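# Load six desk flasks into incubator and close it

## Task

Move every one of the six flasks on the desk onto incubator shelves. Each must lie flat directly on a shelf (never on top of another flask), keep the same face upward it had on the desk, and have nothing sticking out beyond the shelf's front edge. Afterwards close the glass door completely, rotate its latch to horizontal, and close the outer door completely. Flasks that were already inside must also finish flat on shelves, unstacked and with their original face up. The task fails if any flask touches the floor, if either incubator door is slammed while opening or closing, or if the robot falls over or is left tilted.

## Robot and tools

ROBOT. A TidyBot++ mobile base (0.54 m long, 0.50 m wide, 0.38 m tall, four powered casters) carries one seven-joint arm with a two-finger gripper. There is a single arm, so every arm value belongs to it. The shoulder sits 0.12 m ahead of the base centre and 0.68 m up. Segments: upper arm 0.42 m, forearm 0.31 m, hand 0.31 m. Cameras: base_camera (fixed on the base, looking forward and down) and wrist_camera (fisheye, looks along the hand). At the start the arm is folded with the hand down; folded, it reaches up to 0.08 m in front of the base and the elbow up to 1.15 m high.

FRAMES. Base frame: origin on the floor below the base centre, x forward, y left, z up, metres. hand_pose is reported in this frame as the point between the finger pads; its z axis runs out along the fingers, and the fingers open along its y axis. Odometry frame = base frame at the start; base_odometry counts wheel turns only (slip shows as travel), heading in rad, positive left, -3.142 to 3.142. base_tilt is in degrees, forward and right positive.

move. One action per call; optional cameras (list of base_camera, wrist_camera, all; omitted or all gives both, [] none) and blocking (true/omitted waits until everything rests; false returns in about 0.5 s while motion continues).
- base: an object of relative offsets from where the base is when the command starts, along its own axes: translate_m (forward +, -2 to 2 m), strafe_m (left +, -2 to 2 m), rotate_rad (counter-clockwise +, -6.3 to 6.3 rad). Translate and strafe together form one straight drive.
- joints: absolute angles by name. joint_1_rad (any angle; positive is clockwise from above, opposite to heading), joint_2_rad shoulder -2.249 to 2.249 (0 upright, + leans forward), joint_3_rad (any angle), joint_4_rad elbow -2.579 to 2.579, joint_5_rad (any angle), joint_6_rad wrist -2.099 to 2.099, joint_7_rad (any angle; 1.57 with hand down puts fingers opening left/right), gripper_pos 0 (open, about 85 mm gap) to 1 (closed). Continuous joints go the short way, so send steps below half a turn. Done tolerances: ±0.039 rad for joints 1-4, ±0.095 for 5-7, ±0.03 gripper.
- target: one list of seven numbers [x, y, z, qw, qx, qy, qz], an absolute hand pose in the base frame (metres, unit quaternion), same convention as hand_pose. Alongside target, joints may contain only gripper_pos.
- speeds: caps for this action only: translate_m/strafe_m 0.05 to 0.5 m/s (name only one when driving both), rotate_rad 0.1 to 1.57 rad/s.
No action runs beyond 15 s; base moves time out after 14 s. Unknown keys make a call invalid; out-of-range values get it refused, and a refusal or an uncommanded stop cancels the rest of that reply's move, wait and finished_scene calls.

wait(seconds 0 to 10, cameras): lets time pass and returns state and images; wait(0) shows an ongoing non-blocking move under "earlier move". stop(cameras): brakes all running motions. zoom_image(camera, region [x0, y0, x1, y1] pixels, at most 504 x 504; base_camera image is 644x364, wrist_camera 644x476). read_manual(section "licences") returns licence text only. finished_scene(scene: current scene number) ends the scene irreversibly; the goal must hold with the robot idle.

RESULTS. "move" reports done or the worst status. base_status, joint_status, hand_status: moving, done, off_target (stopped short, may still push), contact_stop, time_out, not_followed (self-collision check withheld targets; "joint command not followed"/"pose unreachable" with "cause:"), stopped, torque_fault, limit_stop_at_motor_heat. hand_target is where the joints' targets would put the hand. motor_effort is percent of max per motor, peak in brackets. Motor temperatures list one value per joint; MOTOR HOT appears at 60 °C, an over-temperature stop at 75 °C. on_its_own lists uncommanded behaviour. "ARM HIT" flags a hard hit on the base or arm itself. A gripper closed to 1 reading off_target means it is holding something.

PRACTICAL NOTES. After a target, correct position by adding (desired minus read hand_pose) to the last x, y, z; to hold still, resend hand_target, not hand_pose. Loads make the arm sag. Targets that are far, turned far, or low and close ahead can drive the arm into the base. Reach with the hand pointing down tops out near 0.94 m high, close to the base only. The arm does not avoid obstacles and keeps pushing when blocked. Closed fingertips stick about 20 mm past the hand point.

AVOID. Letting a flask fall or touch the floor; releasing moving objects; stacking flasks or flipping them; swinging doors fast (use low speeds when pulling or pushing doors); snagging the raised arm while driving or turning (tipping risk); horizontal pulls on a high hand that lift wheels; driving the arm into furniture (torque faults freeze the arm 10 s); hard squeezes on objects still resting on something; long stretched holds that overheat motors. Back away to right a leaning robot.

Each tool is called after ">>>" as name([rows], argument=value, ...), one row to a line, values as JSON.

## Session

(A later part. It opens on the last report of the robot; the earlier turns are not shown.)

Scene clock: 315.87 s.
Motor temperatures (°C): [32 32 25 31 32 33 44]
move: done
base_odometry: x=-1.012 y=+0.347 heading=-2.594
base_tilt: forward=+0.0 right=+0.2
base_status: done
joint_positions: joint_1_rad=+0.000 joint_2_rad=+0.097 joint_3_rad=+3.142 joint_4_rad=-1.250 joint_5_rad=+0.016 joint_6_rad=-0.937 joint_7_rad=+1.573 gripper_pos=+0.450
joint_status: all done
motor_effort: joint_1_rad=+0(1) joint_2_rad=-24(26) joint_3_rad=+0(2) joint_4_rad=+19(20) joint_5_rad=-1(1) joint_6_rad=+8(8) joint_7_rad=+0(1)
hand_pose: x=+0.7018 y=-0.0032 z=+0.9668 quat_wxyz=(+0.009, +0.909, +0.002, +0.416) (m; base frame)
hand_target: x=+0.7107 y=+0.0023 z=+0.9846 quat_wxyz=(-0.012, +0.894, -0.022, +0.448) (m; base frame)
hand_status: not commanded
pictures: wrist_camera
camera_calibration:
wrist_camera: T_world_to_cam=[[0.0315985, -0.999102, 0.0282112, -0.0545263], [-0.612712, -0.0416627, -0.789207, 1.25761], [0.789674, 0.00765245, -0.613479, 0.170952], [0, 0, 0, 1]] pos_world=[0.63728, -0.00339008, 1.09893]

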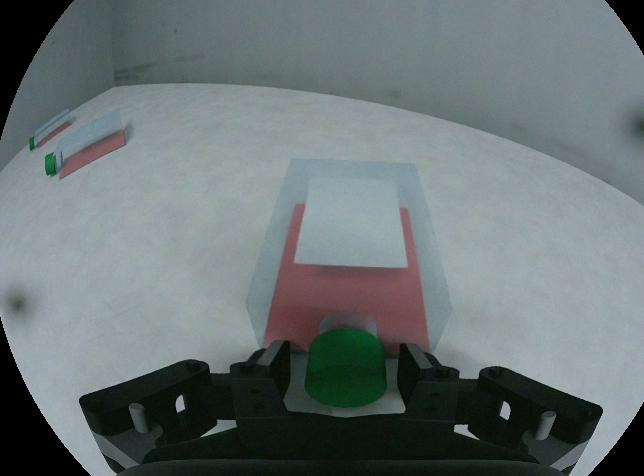

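>>> move(joints={"gripper_pos": 0.62}, cameras=[])

>>> move(joints={"gripper_pos": 0.85}, cameras=["wrist_camera"])

>>> move(joints={"joint_2_rad": 0.1, "joint_4_rad": -1.037, "joint_6_rad": -1.18}, cameras=[])

>>> move(base={"translate_m": -0.45}, speeds={"translate_m": 0.45}, cameras=["wrist_camera"])

Scene clock: 316.60 s.
Motor temperatures (°C): [32 32 25 31 32 33 44]
move: done
base_odometry: x=-1.012 y=+0.347 heading=-2.594
base_tilt: forward=+0.1 right=+0.3
base_status: not commanded
joint_positions: joint_1_rad=+0.000 joint_2_rad=+0.097 joint_3_rad=+3.142 joint_4_rad=-1.250 joint_5_rad=+0.016 joint_6_rad=-0.937 joint_7_rad=+1.573 gripper_pos=+0.620
joint_status: all done
motor_effort: joint_1_rad=+0(1) joint_2_rad=-23(24) joint_3_rad=+0(1) joint_4_rad=+19(20) joint_5_rad=+0(1) joint_6_rad=+7(8) joint_7_rad=+0(1)
hand_pose: x=+0.7017 y=-0.0032 z=+0.9673 quat_wxyz=(+0.009, +0.909, +0.002, +0.416) (m; base frame)
hand_target: x=+0.7107 y=+0.0023 z=+0.9846 quat_wxyz=(-0.012, +0.894, -0.022, +0.448) (m; base frame)
hand_status: not commanded
pictures: none
No camera images: "cameras" was empty.

Scene clock: 317.23 s.
Motor temperatures (°C): [32 32 25 31 32 33 44]
move: off_target
base_odometry: x=-1.012 y=+0.347 heading=-2.594
base_tilt: forward=+0.1 right=+0.3
base_status: not commanded
joint_positions: joint_1_rad=+0.000 joint_2_rad=+0.096 joint_3_rad=+3.142 joint_4_rad=-1.250 joint_5_rad=+0.016 joint_6_rad=-0.936 joint_7_rad=+1.573 gripper_pos=+0.680
joint_status: gripper_pos off_target (ended at +0.680, target +0.850)
motor_effort: joint_1_rad=-1(1) joint_2_rad=-23(24) joint_3_rad=+0(1) joint_4_rad=+19(19) joint_5_rad=+0(1) joint_6_rad=+7(8) joint_7_rad=+1(1)
hand_pose: x=+0.7016 y=-0.0032 z=+0.9678 quat_wxyz=(+0.009, +0.909, +0.002, +0.417) (m; base frame)
hand_target: x=+0.7107 y=+0.0023 z=+0.9846 quat_wxyz=(-0.012, +0.894, -0.022, +0.448) (m; base frame)
hand_status: not commanded
pictures: wrist_camera
camera_calibration:
wrist_camera: T_world_to_cam=[[0.0315391, -0.999102, 0.0282798, -0.0545705], [-0.611022, -0.0416642, -0.790516, 1.2583], [0.790985, 0.00765259, -0.611788, 0.16915], [0, 0, 0, 1]] pos_world=[0.636773, -0.00339007, 1.09973]

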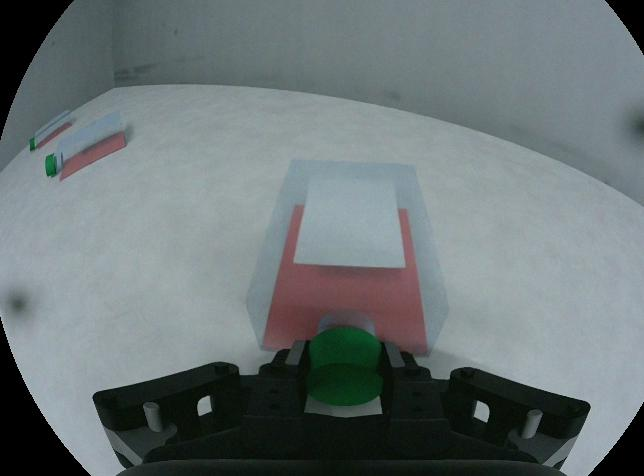

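Scene clock: 318.47 s.
Motor temperatures (°C): [32 32 25 31 32 33 44]
move: done
base_odometry: x=-1.012 y=+0.347 heading=-2.594
base_tilt: forward=+0.1 right=+0.3
base_status: not commanded
joint_positions: joint_1_rad=+0.000 joint_2_rad=+0.104 joint_3_rad=+3.142 joint_4_rad=-1.052 joint_5_rad=+0.016 joint_6_rad=-1.105 joint_7_rad=+1.573 gripper_pos=+0.680
joint_status: all done
motor_effort: joint_1_rad=+0(1) joint_2_rad=-23(26) joint_3_rad=+1(1) joint_4_rad=+19(21) joint_5_rad=-1(1) joint_6_rad=+8(10) joint_7_rad=+0(1)
hand_pose: x=+0.6902 y=-0.0036 z=+1.0291 quat_wxyz=(+0.009, +0.905, +0.001, +0.426) (m; base frame)
hand_target: x=+0.6748 y=+0.0022 z=+1.0213 quat_wxyz=(-0.011, +0.916, -0.023, +0.401) (m; base frame)
hand_status: not commanded
pictures: none
No camera images: "cameras" was empty.

Scene clock: 320.87 s.
Motor temperatures (°C): [32 32 25 31 32 33 44]
move: done
base_odometry: x=-0.627 y=+0.581 heading=-2.594
base_tilt: forward=+0.1 right=+0.4
base_status: done
joint_positions: joint_1_rad=+0.000 joint_2_rad=+0.106 joint_3_rad=+3.142 joint_4_rad=-1.050 joint_5_rad=+0.016 joint_6_rad=-1.111 joint_7_rad=+1.573 gripper_pos=+0.680
joint_status: not commanded
motor_effort: joint_1_rad=-1(3) joint_2_rad=-24(28) joint_3_rad=+0(2) joint_4_rad=+20(20) joint_5_rad=-1(1) joint_6_rad=+8(9) joint_7_rad=+0(1)
hand_pose: x=+0.6899 y=-0.0035 z=+1.0276 quat_wxyz=(+0.009, +0.906, +0.001, +0.424) (m; base frame)
hand_target: x=+0.6748 y=+0.0022 z=+1.0213 quat_wxyz=(-0.011, +0.916, -0.023, +0.401) (m; base frame)
hand_status: not commanded
pictures: wrist_camera
camera_calibration:
wrist_camera: T_world_to_cam=[[0.0286556, -0.999201, 0.027861, -0.0538258], [-0.599005, -0.0394788, -0.799771, 1.29967], [0.800232, 0.00622903, -0.599658, 0.196115], [0, 0, 0, 1]] pos_world=[0.623114, -0.00369499, 1.15854]

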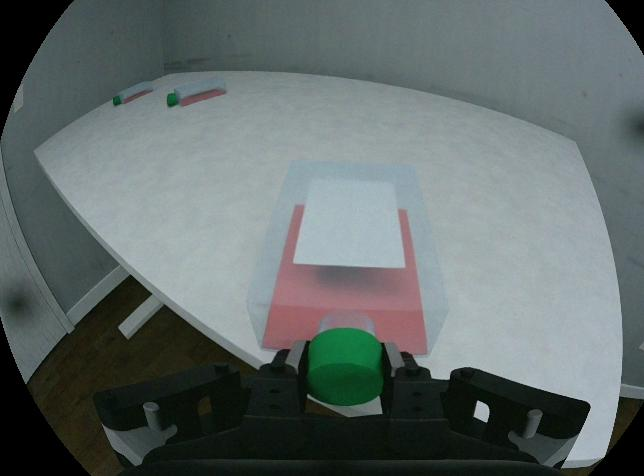

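>>> move(base={"translate_m": -1.126, "strafe_m": 0.205, "rotate_rad": -2.074}, speeds={"rotate_rad": 1.2}, blocking=false, cameras=[])

>>> wait(seconds=0.9, cameras=[])

>>> move(joints={"joint_2_rad": 0.16, "joint_4_rad": -1.324, "joint_6_rad": -0.721}, blocking=false, cameras=[])

>>> move(joints={"joint_2_rad": 0.217, "joint_4_rad": -1.56, "joint_6_rad": -0.43}, cameras=["all"])

Scene clock: 321.80 s.
Motor temperatures (°C): [32 32 25 31 32 33 44]
move: moving
base_odometry: x=-0.563 y=+0.606 heading=-2.795
base_tilt: forward=+0.1 right=+0.3
base_status: translate_m moving; strafe_m moving; rotate_rad moving
joint_positions: joint_1_rad=-0.004 joint_2_rad=+0.118 joint_3_rad=+3.141 joint_4_rad=-1.050 joint_5_rad=+0.016 joint_6_rad=-1.111 joint_7_rad=+1.573 gripper_pos=+0.680
joint_status: not commanded
motor_effort: joint_1_rad=+1(3) joint_2_rad=-27(28) joint_3_rad=+2(3) joint_4_rad=+20(20) joint_5_rad=+0(1) joint_6_rad=+8(9) joint_7_rad=+0(1)
hand_pose: x=+0.6943 y=-0.0010 z=+1.0203 quat_wxyz=(+0.008, +0.908, +0.003, +0.418) (m; base frame)
hand_target: x=+0.6748 y=+0.0022 z=+1.0213 quat_wxyz=(-0.011, +0.916, -0.023, +0.401) (m; base frame)
hand_status: not commanded
pictures: none
No camera images: "cameras" was empty.

Scene clock: 322.70 s.
Motor temperatures (°C): [32 32 25 31 32 33 44]
earlier move: moving
base_odometry: x=-0.232 y=+0.733 heading=+2.656
base_tilt: forward=+0.1 right=+0.3
base_status: translate_m moving; strafe_m moving; rotate_rad moving
joint_positions: joint_1_rad=-0.003 joint_2_rad=+0.119 joint_3_rad=+3.141 joint_4_rad=-1.050 joint_5_rad=+0.016 joint_6_rad=-1.111 joint_7_rad=+1.573 gripper_pos=+0.680
joint_status: not commanded
motor_effort: joint_1_rad=-1(3) joint_2_rad=-26(28) joint_3_rad=+0(3) joint_4_rad=+19(20) joint_5_rad=-1(1) joint_6_rad=+8(9) joint_7_rad=+0(1)
hand_pose: x=+0.6945 y=-0.0013 z=+1.0199 quat_wxyz=(+0.008, +0.909, +0.003, +0.418) (m; base frame)
hand_target: x=+0.6748 y=+0.0022 z=+1.0213 quat_wxyz=(-0.011, +0.916, -0.023, +0.401) (m; base frame)
hand_status: not commanded
wait: 0.90 s; no rest
pictures: none
No camera images: "cameras" was empty.

Scene clock: 323.20 s.
Motor temperatures (°C): [32 32 25 31 32 33 44]
move: moving
base_odometry: x=-0.038 y=+0.808 heading=+2.192
base_tilt: forward=+0.1 right=+0.4
base_status: translate_m moving; strafe_m moving; rotate_rad moving
joint_positions: joint_1_rad=-0.003 joint_2_rad=+0.124 joint_3_rad=+3.141 joint_4_rad=-1.145 joint_5_rad=+0.016 joint_6_rad=-1.035 joint_7_rad=+1.573 gripper_pos=+0.680
joint_status: joint_2_rad moving; joint_4_rad moving; joint_6_rad moving
motor_effort: joint_1_rad=+0(1) joint_2_rad=-24(26) joint_3_rad=+0(1) joint_4_rad=+18(21) joint_5_rad=+0(1) joint_6_rad=+8(9) joint_7_rad=+0(1)
hand_pose: x=+0.7025 y=-0.0011 z=+0.9841 quat_wxyz=(+0.008, +0.914, +0.003, +0.406) (m; base frame)
hand_target: x=+0.7146 y=+0.0022 z=+0.9846 quat_wxyz=(-0.011, +0.905, -0.022, +0.424) (m; base frame)
hand_status: not commanded
pictures: none
No camera images: "cameras" was empty.

Scene clock: 325.20 s.
Motor temperatures (°C): [32 32 25 31 32 33 44]
move: done
base_odometry: x=+0.441 y=+0.993 heading=+1.615
base_tilt: forward=+0.0 right=+0.3
base_status: done
joint_positions: joint_1_rad=+0.006 joint_2_rad=+0.229 joint_3_rad=+3.143 joint_4_rad=-1.551 joint_5_rad=+0.016 joint_6_rad=-0.514 joint_7_rad=+1.573 gripper_pos=+0.680
joint_status: all done
motor_effort: joint_1_rad=-1(5) joint_2_rad=-30(33) joint_3_rad=+0(3) joint_4_rad=+20(22) joint_5_rad=+0(2) joint_6_rad=+8(9) joint_7_rad=+0(1)
hand_pose: x=+0.7552 y=-0.0061 z=+0.8202 quat_wxyz=(+0.009, +0.912, +0.002, +0.411) (m; base frame)
hand_target: x=+0.7677 y=+0.0023 z=+0.8434 quat_wxyz=(-0.012, +0.893, -0.022, +0.450) (m; base frame)
hand_status: not commanded
pictures: base_camera, wrist_camera
camera_calibration:
wrist_camera: T_world_to_cam=[[0.0315908, -0.999105, 0.0281191, -0.0550432], [-0.621219, -0.0416661, -0.782529, 1.17539], [0.783, 0.0072526, -0.621979, 0.0509584], [0, 0, 0, 1]] pos_world=[0.692014, -0.00638955, 0.953021]

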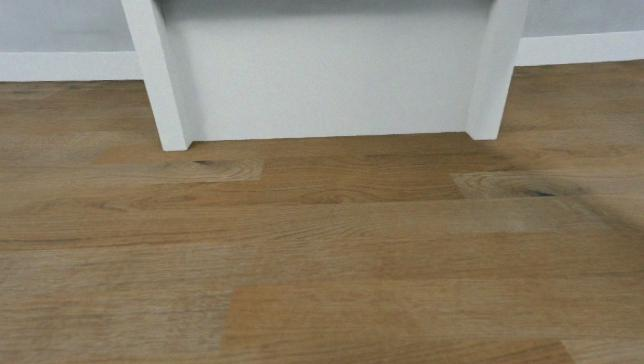

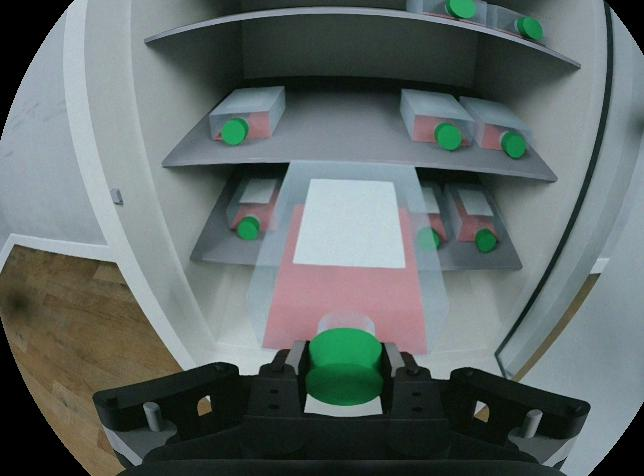

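>>> zoom_image(camera="base_camera", region=[140, 115, 220, 160])

>>> zoom_image(camera="base_camera", region=[440, 110, 520, 155])

Scaled by 6.300.

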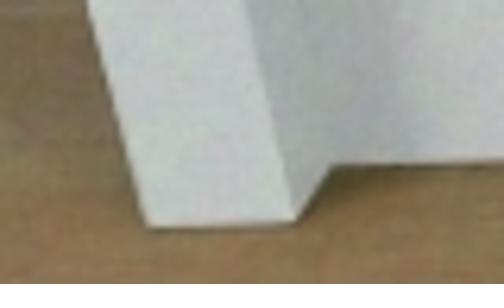

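Scaled by 6.300.

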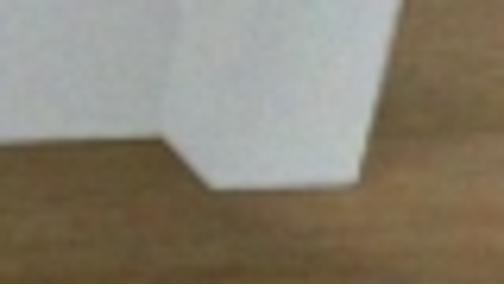

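>>> move(base={"translate_m": 0.31, "strafe_m": -0.008, "rotate_rad": 0.01}, speeds={"translate_m": 0.35}, cameras=["wrist_camera"])

Scene clock: 327.73 s.
Motor temperatures (°C): [32 32 25 31 32 33 44]
move: done
base_odometry: x=+0.436 y=+1.303 heading=+1.625
base_tilt: forward=+0.0 right=+0.4
base_status: done
joint_positions: joint_1_rad=+0.003 joint_2_rad=+0.230 joint_3_rad=+3.143 joint_4_rad=-1.552 joint_5_rad=+0.016 joint_6_rad=-0.510 joint_7_rad=+1.573 gripper_pos=+0.680
joint_status: not commanded
motor_effort: joint_1_rad=-1(4) joint_2_rad=-29(32) joint_3_rad=+0(3) joint_4_rad=+20(21) joint_5_rad=-1(1) joint_6_rad=+9(9) joint_7_rad=+0(2)
hand_pose: x=+0.7559 y=-0.0036 z=+0.8200 quat_wxyz=(+0.008, +0.911, +0.004, +0.412) (m; base frame)
hand_target: x=+0.7677 y=+0.0023 z=+0.8434 quat_wxyz=(-0.012, +0.893, -0.022, +0.450) (m; base frame)
hand_status: not commanded
pictures: wrist_camera
camera_calibration:
wrist_camera: T_world_to_cam=[[0.0356644, -0.99897, 0.0280614, -0.0555123], [-0.619307, -0.0441302, -0.783907, 1.17547], [0.784338, 0.010579, -0.620243, 0.0477279], [0, 0, 0, 1]] pos_world=[0.692524, -0.00408617, 0.952622]

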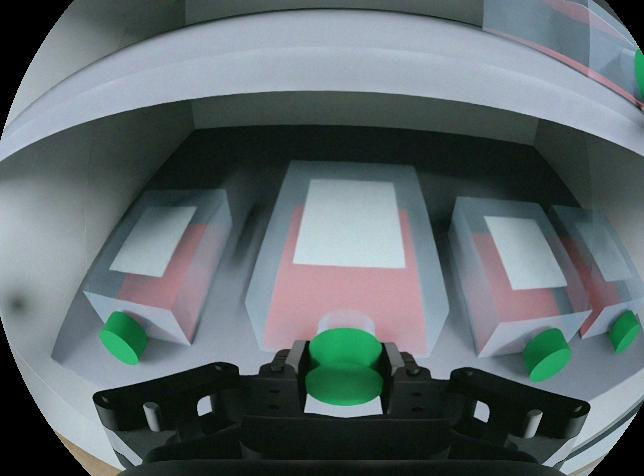

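>>> move(joints={"joint_2_rad": 0.25, "joint_4_rad": -1.592, "joint_6_rad": -0.365}, cameras=[])

>>> move(joints={"joint_2_rad": 0.268, "joint_4_rad": -1.61, "joint_6_rad": -0.345}, cameras=[])

>>> move(joints={"joint_2_rad": 0.282, "joint_4_rad": -1.625, "joint_6_rad": -0.335}, cameras=["wrist_camera"])

Scene clock: 328.87 s.
Motor temperatures (°C): [32 32 25 31 32 33 44]
move: done
base_odometry: x=+0.436 y=+1.303 heading=+1.625
base_tilt: forward=+0.1 right=+0.5
base_status: not commanded
joint_positions: joint_1_rad=+0.003 joint_2_rad=+0.259 joint_3_rad=+3.143 joint_4_rad=-1.583 joint_5_rad=+0.016 joint_6_rad=-0.441 joint_7_rad=+1.573 gripper_pos=+0.680
joint_status: all done
motor_effort: joint_1_rad=+0(1) joint_2_rad=-30(32) joint_3_rad=+0(0) joint_4_rad=+20(21) joint_5_rad=-1(1) joint_6_rad=+8(9) joint_7_rad=+0(1)
hand_pose: x=+0.7652 y=-0.0033 z=+0.8008 quat_wxyz=(+0.008, +0.909, +0.004, +0.416) (m; base frame)
hand_target: x=+0.7763 y=+0.0023 z=+0.8203 quat_wxyz=(-0.012, +0.893, -0.022, +0.450) (m; base frame)
hand_status: not commanded
pictures: none
No camera images: "cameras" was empty.

Scene clock: 329.57 s.
Motor temperatures (°C): [32 32 25 31 32 33 44]
move: done
base_odometry: x=+0.436 y=+1.303 heading=+1.625
base_tilt: forward=+0.1 right=+0.3
base_status: not commanded
joint_positions: joint_1_rad=+0.003 joint_2_rad=+0.273 joint_3_rad=+3.143 joint_4_rad=-1.601 joint_5_rad=+0.016 joint_6_rad=-0.421 joint_7_rad=+1.573 gripper_pos=+0.680
joint_status: all done
motor_effort: joint_1_rad=-1(1) joint_2_rad=-30(32) joint_3_rad=+0(0) joint_4_rad=+20(21) joint_5_rad=-1(1) joint_6_rad=+8(9) joint_7_rad=+1(1)
hand_pose: x=+0.7657 y=-0.0032 z=+0.7865 quat_wxyz=(+0.007, +0.912, +0.005, +0.411) (m; base frame)
hand_target: x=+0.7774 y=+0.0023 z=+0.8035 quat_wxyz=(-0.012, +0.896, -0.022, +0.443) (m; base frame)
hand_status: not commanded
pictures: none
No camera images: "cameras" was empty.

Scene clock: 330.13 s.
Motor temperatures (°C): [32 32 25 31 32 33 44]
move: done
base_odometry: x=+0.436 y=+1.303 heading=+1.625
base_tilt: forward=+0.0 right=+0.3
base_status: not commanded
joint_positions: joint_1_rad=+0.003 joint_2_rad=+0.276 joint_3_rad=+3.143 joint_4_rad=-1.609 joint_5_rad=+0.016 joint_6_rad=-0.406 joint_7_rad=+1.573 gripper_pos=+0.680
joint_status: all done
motor_effort: joint_1_rad=-1(1) joint_2_rad=-29(32) joint_3_rad=+0(0) joint_4_rad=+18(19) joint_5_rad=-1(1) joint_6_rad=+7(8) joint_7_rad=-1(1)
hand_pose: x=+0.7667 y=-0.0031 z=+0.7840 quat_wxyz=(+0.007, +0.911, +0.005, +0.413) (m; base frame)
hand_target: x=+0.7766 y=+0.0023 z=+0.7886 quat_wxyz=(-0.012, +0.900, -0.022, +0.435) (m; base frame)
hand_status: not commanded
pictures: wrist_camera
camera_calibration:
wrist_camera: T_world_to_cam=[[0.0373025, -0.998918, 0.0277862, -0.0554766], [-0.618334, -0.0449159, -0.784631, 1.15373], [0.785029, 0.0120875, -0.619341, 0.01571], [0, 0, 0, 1]] pos_world=[0.703127, -0.00378565, 0.916522]

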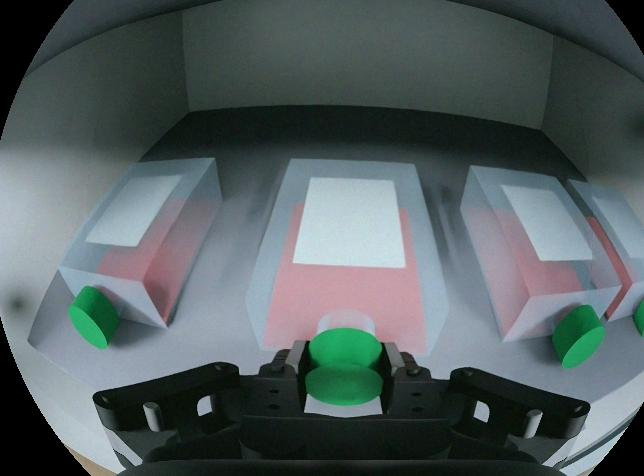

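>>> move(joints={"joint_2_rad": 0.287, "joint_4_rad": -1.63}, cameras=[])

>>> move(joints={"gripper_pos": 0.66}, cameras=[])

>>> move(joints={"joint_2_rad": 0.274, "joint_4_rad": -1.617, "gripper_pos": 0.45}, cameras=["wrist_camera"])

Scene clock: 330.70 s.
Motor temperatures (°C): [32 32 25 31 32 33 44]
move: done
base_odometry: x=+0.436 y=+1.303 heading=+1.625
base_tilt: forward=+0.1 right=+0.3
base_status: not commanded
joint_positions: joint_1_rad=+0.003 joint_2_rad=+0.276 joint_3_rad=+3.143 joint_4_rad=-1.610 joint_5_rad=+0.016 joint_6_rad=-0.404 joint_7_rad=+1.573 gripper_pos=+0.680
joint_status: all done
motor_effort: joint_1_rad=-1(1) joint_2_rad=-28(30) joint_3_rad=+0(0) joint_4_rad=+18(19) joint_5_rad=-1(1) joint_6_rad=+6(7) joint_7_rad=+0(1)
hand_pose: x=+0.7668 y=-0.0031 z=+0.7838 quat_wxyz=(+0.007, +0.911, +0.005, +0.413) (m; base frame)
hand_target: x=+0.7756 y=+0.0023 z=+0.7827 quat_wxyz=(-0.011, +0.902, -0.022, +0.430) (m; base frame)
hand_status: not commanded
pictures: none
No camera images: "cameras" was empty.

Scene clock: 331.30 s.
Motor temperatures (°C): [32 32 25 31 32 33 44]
move: done
base_odometry: x=+0.436 y=+1.303 heading=+1.625
base_tilt: forward=+0.0 right=+0.3
base_status: not commanded
joint_positions: joint_1_rad=+0.003 joint_2_rad=+0.277 joint_3_rad=+3.143 joint_4_rad=-1.610 joint_5_rad=+0.016 joint_6_rad=-0.404 joint_7_rad=+1.573 gripper_pos=+0.659
joint_status: all done
motor_effort: joint_1_rad=+0(1) joint_2_rad=-28(29) joint_3_rad=+0(1) joint_4_rad=+17(18) joint_5_rad=-1(1) joint_6_rad=+6(7) joint_7_rad=+0(1)
hand_pose: x=+0.7669 y=-0.0031 z=+0.7836 quat_wxyz=(+0.007, +0.911, +0.005, +0.413) (m; base frame)
hand_target: x=+0.7756 y=+0.0023 z=+0.7827 quat_wxyz=(-0.011, +0.902, -0.022, +0.430) (m; base frame)
hand_status: not commanded
pictures: none
No camera images: "cameras" was empty.

Scene clock: 331.93 s.
Motor temperatures (°C): [32 32 25 31 32 33 44]
move: done
base_odometry: x=+0.436 y=+1.303 heading=+1.625
base_tilt: forward=+0.1 right=+0.4
base_status: not commanded
joint_positions: joint_1_rad=+0.003 joint_2_rad=+0.277 joint_3_rad=+3.143 joint_4_rad=-1.610 joint_5_rad=+0.016 joint_6_rad=-0.404 joint_7_rad=+1.573 gripper_pos=+0.450
joint_status: all done
motor_effort: joint_1_rad=+0(1) joint_2_rad=-30(30) joint_3_rad=+0(1) joint_4_rad=+19(20) joint_5_rad=+0(1) joint_6_rad=+8(8) joint_7_rad=+0(1)
hand_pose: x=+0.7669 y=-0.0031 z=+0.7835 quat_wxyz=(+0.007, +0.911, +0.005, +0.413) (m; base frame)
hand_target: x=+0.7780 y=+0.0023 z=+0.7982 quat_wxyz=(-0.012, +0.897, -0.022, +0.442) (m; base frame)
hand_status: not commanded
pictures: wrist_camera
camera_calibration:
wrist_camera: T_world_to_cam=[[0.0372937, -0.998918, 0.0277959, -0.0554728], [-0.618114, -0.0449147, -0.784804, 1.15346], [0.785203, 0.0120872, -0.61912, 0.0149194], [0, 0, 0, 1]] pos_world=[0.703326, -0.00378565, 0.916022]

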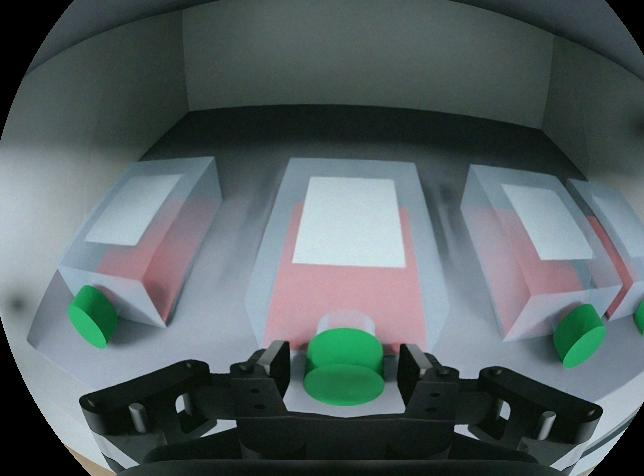

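>>> move(base={"translate_m": -0.28}, speeds={"translate_m": 0.25}, cameras=["wrist_camera"])

Scene clock: 336.40 s.
Motor temperatures (°C): [32 33 25 31 32 33 44]
move: done
base_odometry: x=+0.451 y=+1.023 heading=+1.625
base_tilt: forward=+0.1 right=+0.3
base_status: done
joint_positions: joint_1_rad=+0.002 joint_2_rad=+0.279 joint_3_rad=+3.143 joint_4_rad=-1.610 joint_5_rad=+0.016 joint_6_rad=-0.402 joint_7_rad=+1.573 gripper_pos=+0.450
joint_status: not commanded
motor_effort: joint_1_rad=+0(2) joint_2_rad=-30(34) joint_3_rad=+0(1) joint_4_rad=+19(19) joint_5_rad=+0(1) joint_6_rad=+8(8) joint_7_rad=+0(1)
hand_pose: x=+0.7675 y=-0.0028 z=+0.7827 quat_wxyz=(+0.007, +0.911, +0.005, +0.413) (m; base frame)
hand_target: x=+0.7780 y=+0.0023 z=+0.7982 quat_wxyz=(-0.012, +0.897, -0.022, +0.442) (m; base frame)
hand_status: not commanded
pictures: wrist_camera
camera_calibration:
wrist_camera: T_world_to_cam=[[0.037866, -0.998898, 0.0277207, -0.055507], [-0.617976, -0.0452079, -0.784896, 1.15321], [0.785285, 0.0125902, -0.619007, 0.0137885], [0, 0, 0, 1]] pos_world=[0.703928, -0.00348538, 0.915222]

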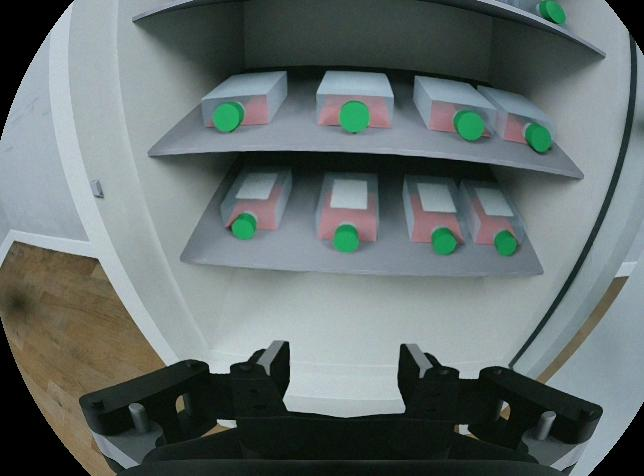

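>>> move(base={"translate_m": -1.8047, "strafe_m": 1.2721, "rotate_rad": 1.215}, joints={"joint_2_rad": 0.1, "joint_4_rad": -1.2, "joint_6_rad": -0.76, "gripper_pos": 0.4}, speeds={"rotate_rad": 0.8}, cameras=["wrist_camera"])

Scene clock: 342.10 s.
Motor temperatures (°C): [32 33 25 31 32 33 44]
move: done
base_odometry: x=-0.722 y=-0.848 heading=+2.841
base_tilt: forward=+0.1 right=+0.4
base_status: done
joint_positions: joint_1_rad=+0.001 joint_2_rad=+0.107 joint_3_rad=+3.144 joint_4_rad=-1.206 joint_5_rad=+0.016 joint_6_rad=-0.682 joint_7_rad=+1.573 gripper_pos=+0.400
joint_status: all done
motor_effort: joint_1_rad=+0(6) joint_2_rad=-24(35) joint_3_rad=+1(4) joint_4_rad=+19(21) joint_5_rad=+0(1) joint_6_rad=+9(9) joint_7_rad=+0(2)
hand_pose: x=+0.7514 y=-0.0036 z=+1.0524 quat_wxyz=(+0.009, +0.840, +0.002, +0.542) (m; base frame)
hand_target: x=+0.7387 y=+0.0023 z=+1.0383 quat_wxyz=(-0.014, +0.857, -0.021, +0.515) (m; base frame)
hand_status: not commanded
pictures: wrist_camera
camera_calibration:
wrist_camera: T_world_to_cam=[[0.0238946, -0.998993, 0.0379692, -0.0635228], [-0.362559, -0.0440538, -0.930919, 1.31657], [0.931654, 0.00847784, -0.363247, -0.185774], [0, 0, 0, 1]] pos_world=[0.651931, -0.00388373, 1.16055]

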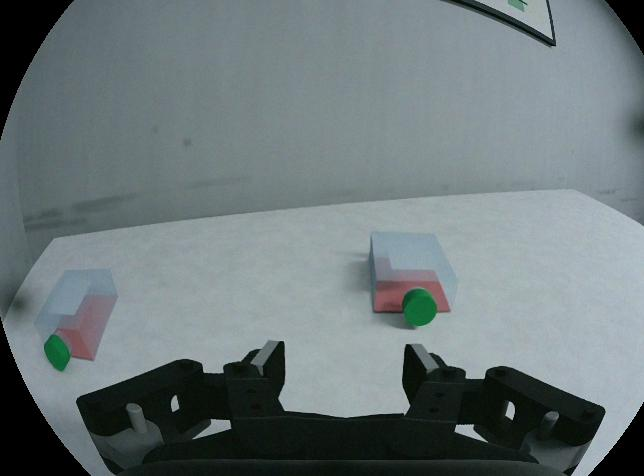

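>>> zoom_image(camera="wrist_camera", region=[350, 210, 480, 340])

>>> zoom_image(camera="wrist_camera", region=[20, 250, 140, 380])

Scaled by 3.877.

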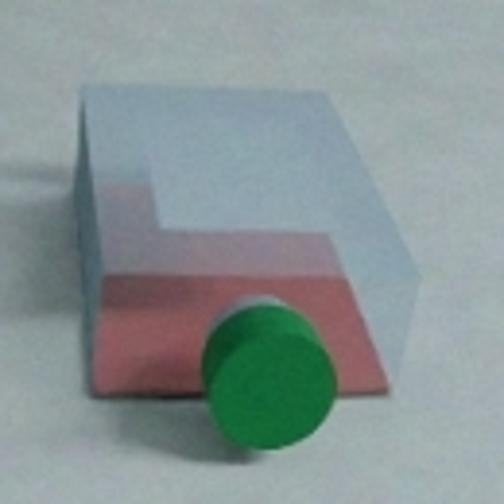

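Scaled by 3.877.

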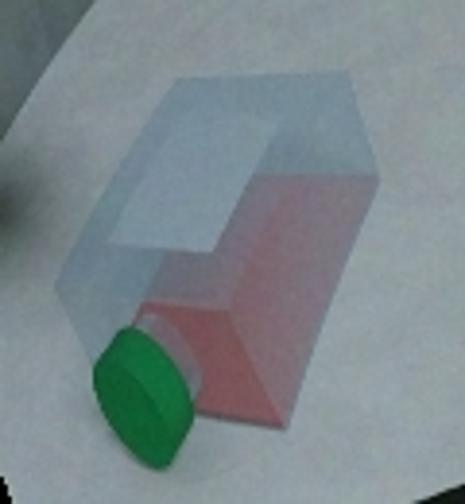

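>>> move(base={"translate_m": 0.0615, "strafe_m": -0.079}, joints={"joint_2_rad": 0.285, "joint_4_rad": -1.208, "joint_6_rad": -0.41, "gripper_pos": 0.4}, speeds={"translate_m": 0.3}, cameras=["all"])

Scene clock: 344.37 s.
Motor temperatures (°C): [32 33 25 31 32 33 44]
move: done
base_odometry: x=-0.758 y=-0.754 heading=+2.841
base_tilt: forward=+0.0 right=+0.4
base_status: done
joint_positions: joint_1_rad=+0.004 joint_2_rad=+0.295 joint_3_rad=+3.144 joint_4_rad=-1.208 joint_5_rad=+0.016 joint_6_rad=-0.486 joint_7_rad=+1.573 gripper_pos=+0.400
joint_status: all done
motor_effort: joint_1_rad=+0(4) joint_2_rad=-32(39) joint_3_rad=+0(3) joint_4_rad=+20(22) joint_5_rad=-1(1) joint_6_rad=+9(10) joint_7_rad=+1(1)
hand_pose: x=+0.8395 y=-0.0051 z=+0.9791 quat_wxyz=(+0.009, +0.838, +0.002, +0.545) (m; base frame)
hand_target: x=+0.8450 y=+0.0023 z=+1.0085 quat_wxyz=(-0.015, +0.814, -0.020, +0.580) (m; base frame)
hand_status: not commanded
pictures: base_camera, wrist_camera
camera_calibration:
wrist_camera: T_world_to_cam=[[0.0238722, -0.998958, 0.03889, -0.065191], [-0.357061, -0.044855, -0.933003, 1.27773], [0.933776, 0.00838675, -0.35776, -0.301603], [0, 0, 0, 1]] pos_world=[0.739412, -0.00528112, 1.08676]

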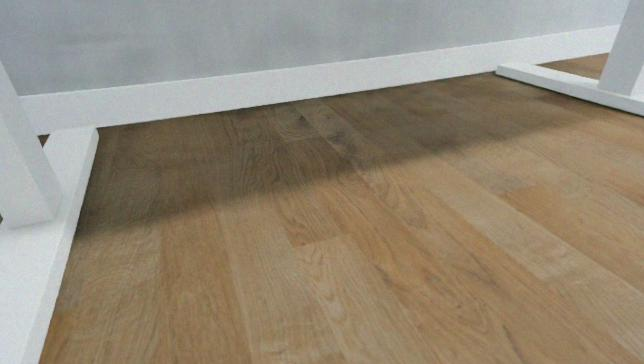

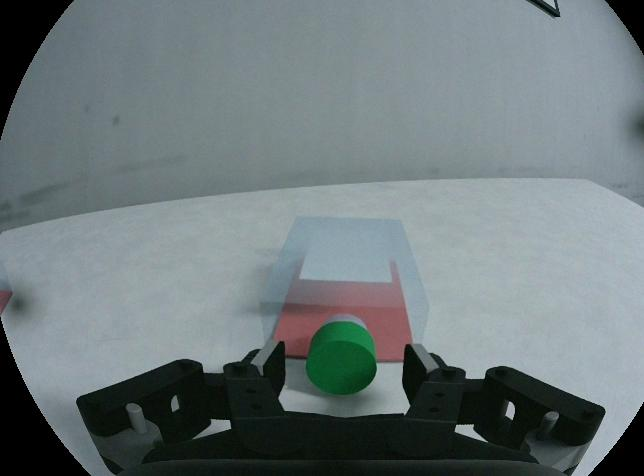

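>>> move(base={"translate_m": 0.030, "strafe_m": 0.001}, joints={"joint_4_rad": -1.222, "gripper_pos": 0.45}, speeds={"translate_m": 0.12}, cameras=["wrist_camera"])

Scene clock: 345.60 s.
Motor temperatures (°C): [32 33 25 31 32 33 44]
move: done
base_odometry: x=-0.787 y=-0.746 heading=+2.841
base_tilt: forward=+0.1 right=+0.3
base_status: done
joint_positions: joint_1_rad=+0.004 joint_2_rad=+0.298 joint_3_rad=+3.144 joint_4_rad=-1.216 joint_5_rad=+0.016 joint_6_rad=-0.485 joint_7_rad=+1.573 gripper_pos=+0.450
joint_status: all done
motor_effort: joint_1_rad=+0(2) joint_2_rad=-33(35) joint_3_rad=+0(2) joint_4_rad=+20(21) joint_5_rad=-1(1) joint_6_rad=+9(10) joint_7_rad=+0(1)
hand_pose: x=+0.8397 y=-0.0050 z=+0.9730 quat_wxyz=(+0.009, +0.841, +0.003, +0.541) (m; base frame)
hand_target: x=+0.8438 y=+0.0023 z=+1.0000 quat_wxyz=(-0.015, +0.818, -0.020, +0.575) (m; base frame)
hand_status: not commanded
pictures: wrist_camera
camera_calibration:
wrist_camera: T_world_to_cam=[[0.0244062, -0.998957, 0.0385956, -0.0649932], [-0.365458, -0.0448504, -0.929747, 1.27598], [0.930508, 0.00858646, -0.366172, -0.293001], [0, 0, 0, 1]] pos_world=[0.740543, -0.00518139, 1.08156]

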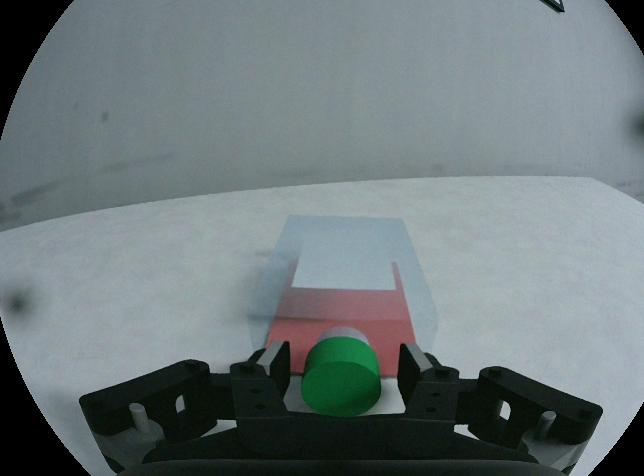

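>>> move(base={"translate_m": 0.007, "strafe_m": 0.001}, joints={"joint_4_rad": -1.226, "gripper_pos": 0.5}, speeds={"translate_m": 0.1}, cameras=[])

>>> move(joints={"gripper_pos": 0.62}, cameras=[])

>>> move(joints={"gripper_pos": 0.85}, cameras=["wrist_camera"])

Scene clock: 346.57 s.
Motor temperatures (°C): [32 33 25 31 32 33 44]
move: done
base_odometry: x=-0.794 y=-0.744 heading=+2.840
base_tilt: forward=+0.1 right=+0.3
base_status: done
joint_positions: joint_1_rad=+0.004 joint_2_rad=+0.297 joint_3_rad=+3.144 joint_4_rad=-1.217 joint_5_rad=+0.016 joint_6_rad=-0.484 joint_7_rad=+1.573 gripper_pos=+0.500
joint_status: all done
motor_effort: joint_1_rad=-1(2) joint_2_rad=-33(35) joint_3_rad=+0(1) joint_4_rad=+20(21) joint_5_rad=-1(1) joint_6_rad=+9(10) joint_7_rad=+0(1)
hand_pose: x=+0.8391 y=-0.0050 z=+0.9733 quat_wxyz=(+0.009, +0.841, +0.003, +0.541) (m; base frame)
hand_target: x=+0.8435 y=+0.0023 z=+0.9976 quat_wxyz=(-0.015, +0.819, -0.020, +0.573) (m; base frame)
hand_status: not commanded
pictures: none
No camera images: "cameras" was empty.

Scene clock: 347.10 s.
Motor temperatures (°C): [32 33 25 31 32 33 44]
move: done
base_odometry: x=-0.794 y=-0.744 heading=+2.840
base_tilt: forward=+0.0 right=+0.4
base_status: not commanded
joint_positions: joint_1_rad=+0.004 joint_2_rad=+0.297 joint_3_rad=+3.144 joint_4_rad=-1.217 joint_5_rad=+0.016 joint_6_rad=-0.484 joint_7_rad=+1.573 gripper_pos=+0.620
joint_status: all done
motor_effort: joint_1_rad=+0(1) joint_2_rad=-33(33) joint_3_rad=+0(1) joint_4_rad=+20(21) joint_5_rad=+0(1) joint_6_rad=+9(9) joint_7_rad=+0(1)
hand_pose: x=+0.8391 y=-0.0050 z=+0.9733 quat_wxyz=(+0.009, +0.841, +0.003, +0.541) (m; base frame)
hand_target: x=+0.8435 y=+0.0023 z=+0.9976 quat_wxyz=(-0.015, +0.819, -0.020, +0.573) (m; base frame)
hand_status: not commanded
pictures: none
No camera images: "cameras" was empty.

Scene clock: 347.73 s.
Motor temperatures (°C): [32 33 25 31 32 33 44]
move: off_target
base_odometry: x=-0.794 y=-0.744 heading=+2.840
base_tilt: forward=+0.1 right=+0.3
base_status: not commanded
joint_positions: joint_1_rad=+0.004 joint_2_rad=+0.296 joint_3_rad=+3.144 joint_4_rad=-1.217 joint_5_rad=+0.016 joint_6_rad=-0.484 joint_7_rad=+1.573 gripper_pos=+0.683
joint_status: gripper_pos off_target (ended at +0.683, target +0.850)
motor_effort: joint_1_rad=-1(1) joint_2_rad=-32(33) joint_3_rad=+0(1) joint_4_rad=+20(21) joint_5_rad=-1(1) joint_6_rad=+9(10) joint_7_rad=-1(1)
hand_pose: x=+0.8391 y=-0.0050 z=+0.9735 quat_wxyz=(+0.009, +0.841, +0.003, +0.541) (m; base frame)
hand_target: x=+0.8435 y=+0.0023 z=+0.9976 quat_wxyz=(-0.015, +0.819, -0.020, +0.573) (m; base frame)
hand_status: not commanded
pictures: wrist_camera
camera_calibration:
wrist_camera: T_world_to_cam=[[0.0243736, -0.998957, 0.0386173, -0.0649971], [-0.364664, -0.0448513, -0.930058, 1.27597], [0.93082, 0.00858656, -0.365377, -0.293348], [0, 0, 0, 1]] pos_world=[0.73994, -0.00518139, 1.08206]

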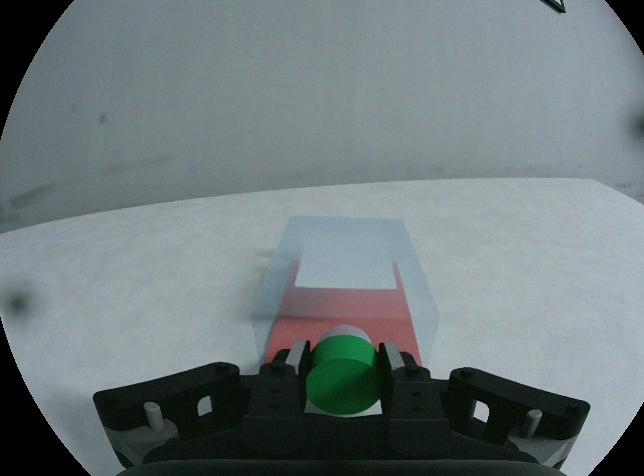

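>>> move(joints={"joint_2_rad": 0.1, "joint_4_rad": -1.2, "joint_6_rad": -0.76}, cameras=["wrist_camera"])

>>> move(base={"translate_m": -0.5492, "strafe_m": -1.9617, "rotate_rad": -1.21}, speeds={"rotate_rad": 0.8}, cameras=["all"])

Scene clock: 350.13 s.
Motor temperatures (°C): [32 33 25 31 32 33 44]
move: done
base_odometry: x=-0.794 y=-0.744 heading=+2.840
base_tilt: forward=+0.0 right=+0.3
base_status: not commanded
joint_positions: joint_1_rad=+0.004 joint_2_rad=+0.107 joint_3_rad=+3.144 joint_4_rad=-1.207 joint_5_rad=+0.016 joint_6_rad=-0.689 joint_7_rad=+1.573 gripper_pos=+0.683
joint_status: all done
motor_effort: joint_1_rad=+0(1) joint_2_rad=-26(37) joint_3_rad=+0(1) joint_4_rad=+21(23) joint_5_rad=+0(1) joint_6_rad=+10(11) joint_7_rad=+0(1)
hand_pose: x=+0.7507 y=-0.0055 z=+1.0494 quat_wxyz=(+0.010, +0.842, +0.001, +0.539) (m; base frame)
hand_target: x=+0.7387 y=+0.0023 z=+1.0383 quat_wxyz=(-0.014, +0.857, -0.021, +0.515) (m; base frame)
hand_status: not commanded
pictures: wrist_camera
camera_calibration:
wrist_camera: T_world_to_cam=[[0.0212212, -0.999068, 0.0375932, -0.0628684], [-0.370442, -0.0427827, -0.92787, 1.31624], [0.928613, 0.0057644, -0.371004, -0.175769], [0, 0, 0, 1]] pos_world=[0.652147, -0.00548417, 1.15845]

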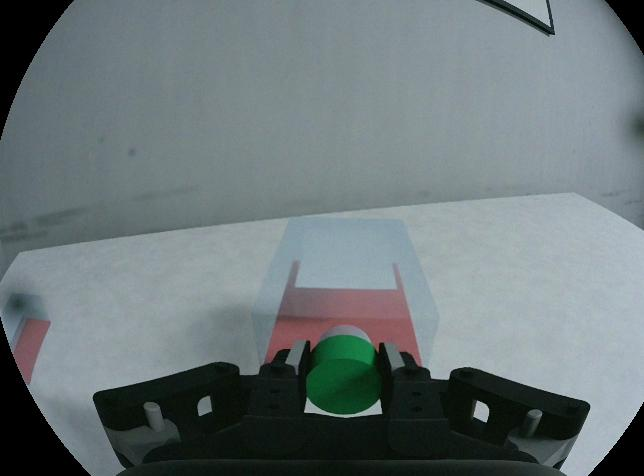

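Scene clock: 355.17 s.
Motor temperatures (°C): [32 33 25 31 32 33 44]
move: done
base_odometry: x=+0.313 y=+0.966 heading=+1.630
base_tilt: forward=+0.0 right=+0.3
base_status: done
joint_positions: joint_1_rad=-0.002 joint_2_rad=+0.114 joint_3_rad=+3.137 joint_4_rad=-1.207 joint_5_rad=+0.016 joint_6_rad=-0.690 joint_7_rad=+1.573 gripper_pos=+0.683
joint_status: not commanded
motor_effort: joint_1_rad=-1(5) joint_2_rad=-26(29) joint_3_rad=+0(5) joint_4_rad=+21(21) joint_5_rad=-1(1) joint_6_rad=+10(10) joint_7_rad=+0(2)
hand_pose: x=+0.7530 y=+0.0021 z=+1.0449 quat_wxyz=(+0.006, +0.844, +0.006, +0.536) (m; base frame)
hand_target: x=+0.7387 y=+0.0023 z=+1.0383 quat_wxyz=(-0.014, +0.857, -0.021, +0.515) (m; base frame)
hand_status: not commanded
pictures: base_camera, wrist_camera
camera_calibration:
wrist_camera: T_world_to_cam=[[0.0338693, -0.998753, 0.0366772, -0.0637361], [-0.376916, -0.0467531, -0.925067, 1.31526], [0.925628, 0.0175071, -0.378029, -0.170069], [0, 0, 0, 1]] pos_world=[0.655323, 0.000813264, 1.15475]

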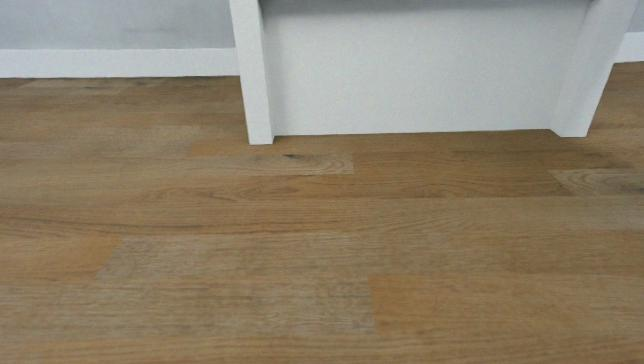

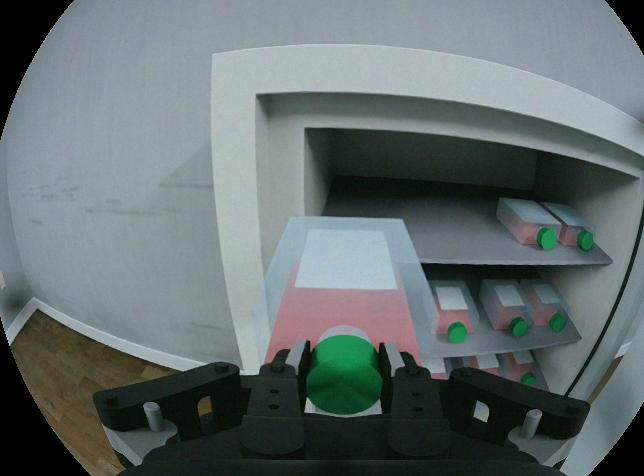

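>>> zoom_image(camera="base_camera", region=[225, 110, 305, 155])

>>> zoom_image(camera="base_camera", region=[530, 105, 610, 150])

>>> zoom_image(camera="wrist_camera", region=[200, 30, 640, 300])

Scaled by 6.300.

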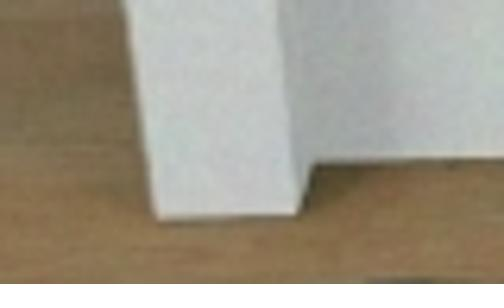

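Scaled by 6.300.

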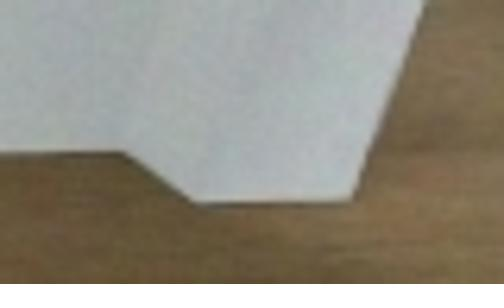

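Scaled by 1.145.

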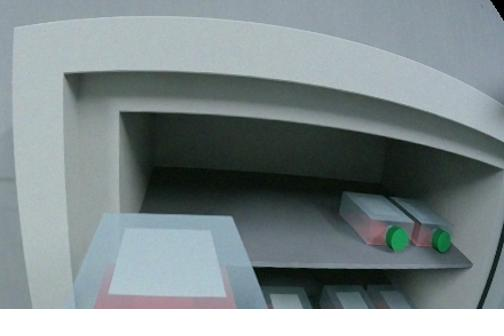

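>>> move(base={"translate_m": 0.24, "strafe_m": -0.01, "rotate_rad": -0.0247}, speeds={"translate_m": 0.3}, cameras=["all"])

Scene clock: 358.63 s.
Motor temperatures (°C): [32 33 25 31 32 33 44]
move: done
base_odometry: x=+0.309 y=+1.207 heading=+1.605
base_tilt: forward=+0.1 right=+0.3
base_status: done
joint_positions: joint_1_rad=+0.002 joint_2_rad=+0.115 joint_3_rad=+3.139 joint_4_rad=-1.207 joint_5_rad=+0.016 joint_6_rad=-0.691 joint_7_rad=+1.573 gripper_pos=+0.683
joint_status: not commanded
motor_effort: joint_1_rad=+0(3) joint_2_rad=-26(29) joint_3_rad=+0(3) joint_4_rad=+21(21) joint_5_rad=-1(1) joint_6_rad=+10(10) joint_7_rad=+0(1)
hand_pose: x=+0.7532 y=-0.0017 z=+1.0442 quat_wxyz=(+0.008, +0.845, +0.003, +0.535) (m; base frame)
hand_target: x=+0.7387 y=+0.0023 z=+1.0383 quat_wxyz=(-0.014, +0.857, -0.021, +0.515) (m; base frame)
hand_status: not commanded
pictures: base_camera, wrist_camera
camera_calibration:
wrist_camera: T_world_to_cam=[[0.0277371, -0.998936, 0.0368531, -0.0631058], [-0.378714, -0.0446203, -0.924438, 1.31521], [0.925098, 0.0116845, -0.379548, -0.168375], [0, 0, 0, 1]] pos_world=[0.655603, -0.00238606, 1.15425]

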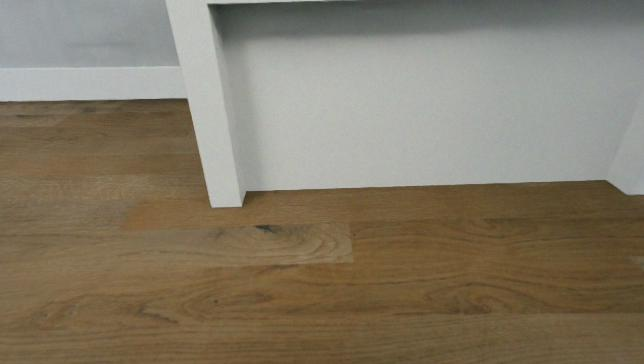

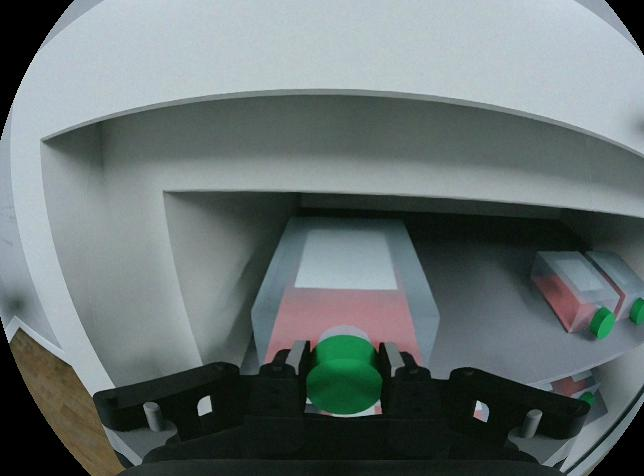

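>>> move(joints={"joint_2_rad": 0.083, "joint_4_rad": -1.441, "joint_6_rad": -0.40}, cameras=["wrist_camera"])

Scene clock: 360.40 s.
Motor temperatures (°C): [32 33 25 31 32 33 44]
move: done
base_odometry: x=+0.309 y=+1.207 heading=+1.605
base_tilt: forward=+0.2 right=+0.3
base_status: not commanded
joint_positions: joint_1_rad=+0.002 joint_2_rad=+0.105 joint_3_rad=+3.139 joint_4_rad=-1.432 joint_5_rad=+0.016 joint_6_rad=-0.485 joint_7_rad=+1.573 gripper_pos=+0.683
joint_status: all done
motor_effort: joint_1_rad=+0(1) joint_2_rad=-26(28) joint_3_rad=+0(1) joint_4_rad=+22(23) joint_5_rad=+0(1) joint_6_rad=+10(11) joint_7_rad=+0(1)
hand_pose: x=+0.7574 y=-0.0008 z=+0.9752 quat_wxyz=(+0.007, +0.847, +0.005, +0.531) (m; base frame)
hand_target: x=+0.7600 y=+0.0023 z=+1.0081 quat_wxyz=(-0.015, +0.820, -0.020, +0.572) (m; base frame)
hand_status: not commanded
pictures: wrist_camera
camera_calibration:
wrist_camera: T_world_to_cam=[[0.0314627, -0.998817, 0.0370834, -0.0627521], [-0.38739, -0.0463877, -0.920748, 1.25595], [0.921379, 0.0146035, -0.388391, -0.187146], [0, 0, 0, 1]] pos_world=[0.660949, -0.00168424, 1.08605]

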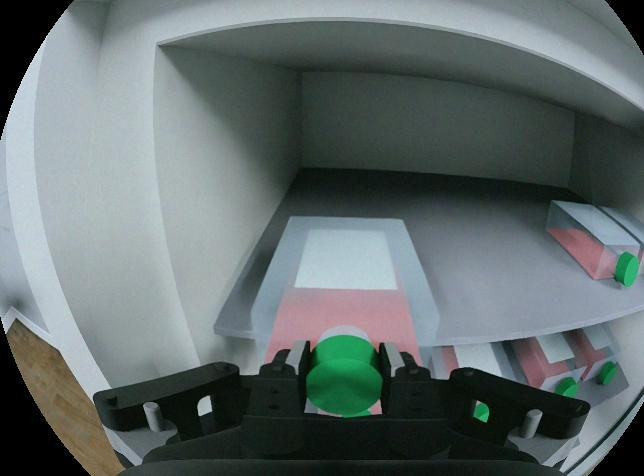

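>>> zoom_image(camera="wrist_camera", region=[200, 150, 480, 430])

Scaled by 1.800.

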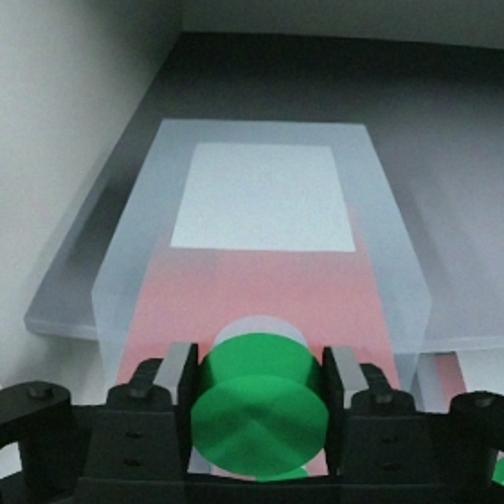

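>>> move(base={"translate_m": 0.09}, speeds={"translate_m": 0.15}, cameras=["wrist_camera"])

Scene clock: 362.03 s.
Motor temperatures (°C): [32 33 25 31 32 33 44]
move: done
base_odometry: x=+0.306 y=+1.297 heading=+1.605
base_tilt: forward=+0.1 right=+0.3
base_status: done
joint_positions: joint_1_rad=+0.002 joint_2_rad=+0.097 joint_3_rad=+3.139 joint_4_rad=-1.433 joint_5_rad=+0.016 joint_6_rad=-0.482 joint_7_rad=+1.573 gripper_pos=+0.683
joint_status: not commanded
motor_effort: joint_1_rad=-1(1) joint_2_rad=-26(29) joint_3_rad=+1(1) joint_4_rad=+21(22) joint_5_rad=+0(1) joint_6_rad=+10(10) joint_7_rad=+0(1)
hand_pose: x=+0.7554 y=-0.0008 z=+0.9804 quat_wxyz=(+0.007, +0.845, +0.005, +0.535) (m; base frame)
hand_target: x=+0.7600 y=+0.0023 z=+1.0081 quat_wxyz=(-0.015, +0.820, -0.020, +0.572) (m; base frame)
hand_status: not commanded
pictures: wrist_camera
camera_calibration:
wrist_camera: T_world_to_cam=[[0.0310876, -0.998817, 0.0373952, -0.0629062], [-0.378133, -0.0463853, -0.924588, 1.25679], [0.925229, 0.0146029, -0.379128, -0.195222], [0, 0, 0, 1]] pos_world=[0.657815, -0.00168425, 1.09035]

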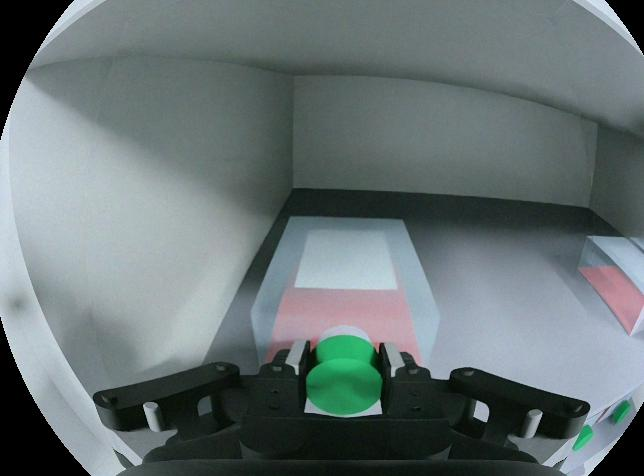

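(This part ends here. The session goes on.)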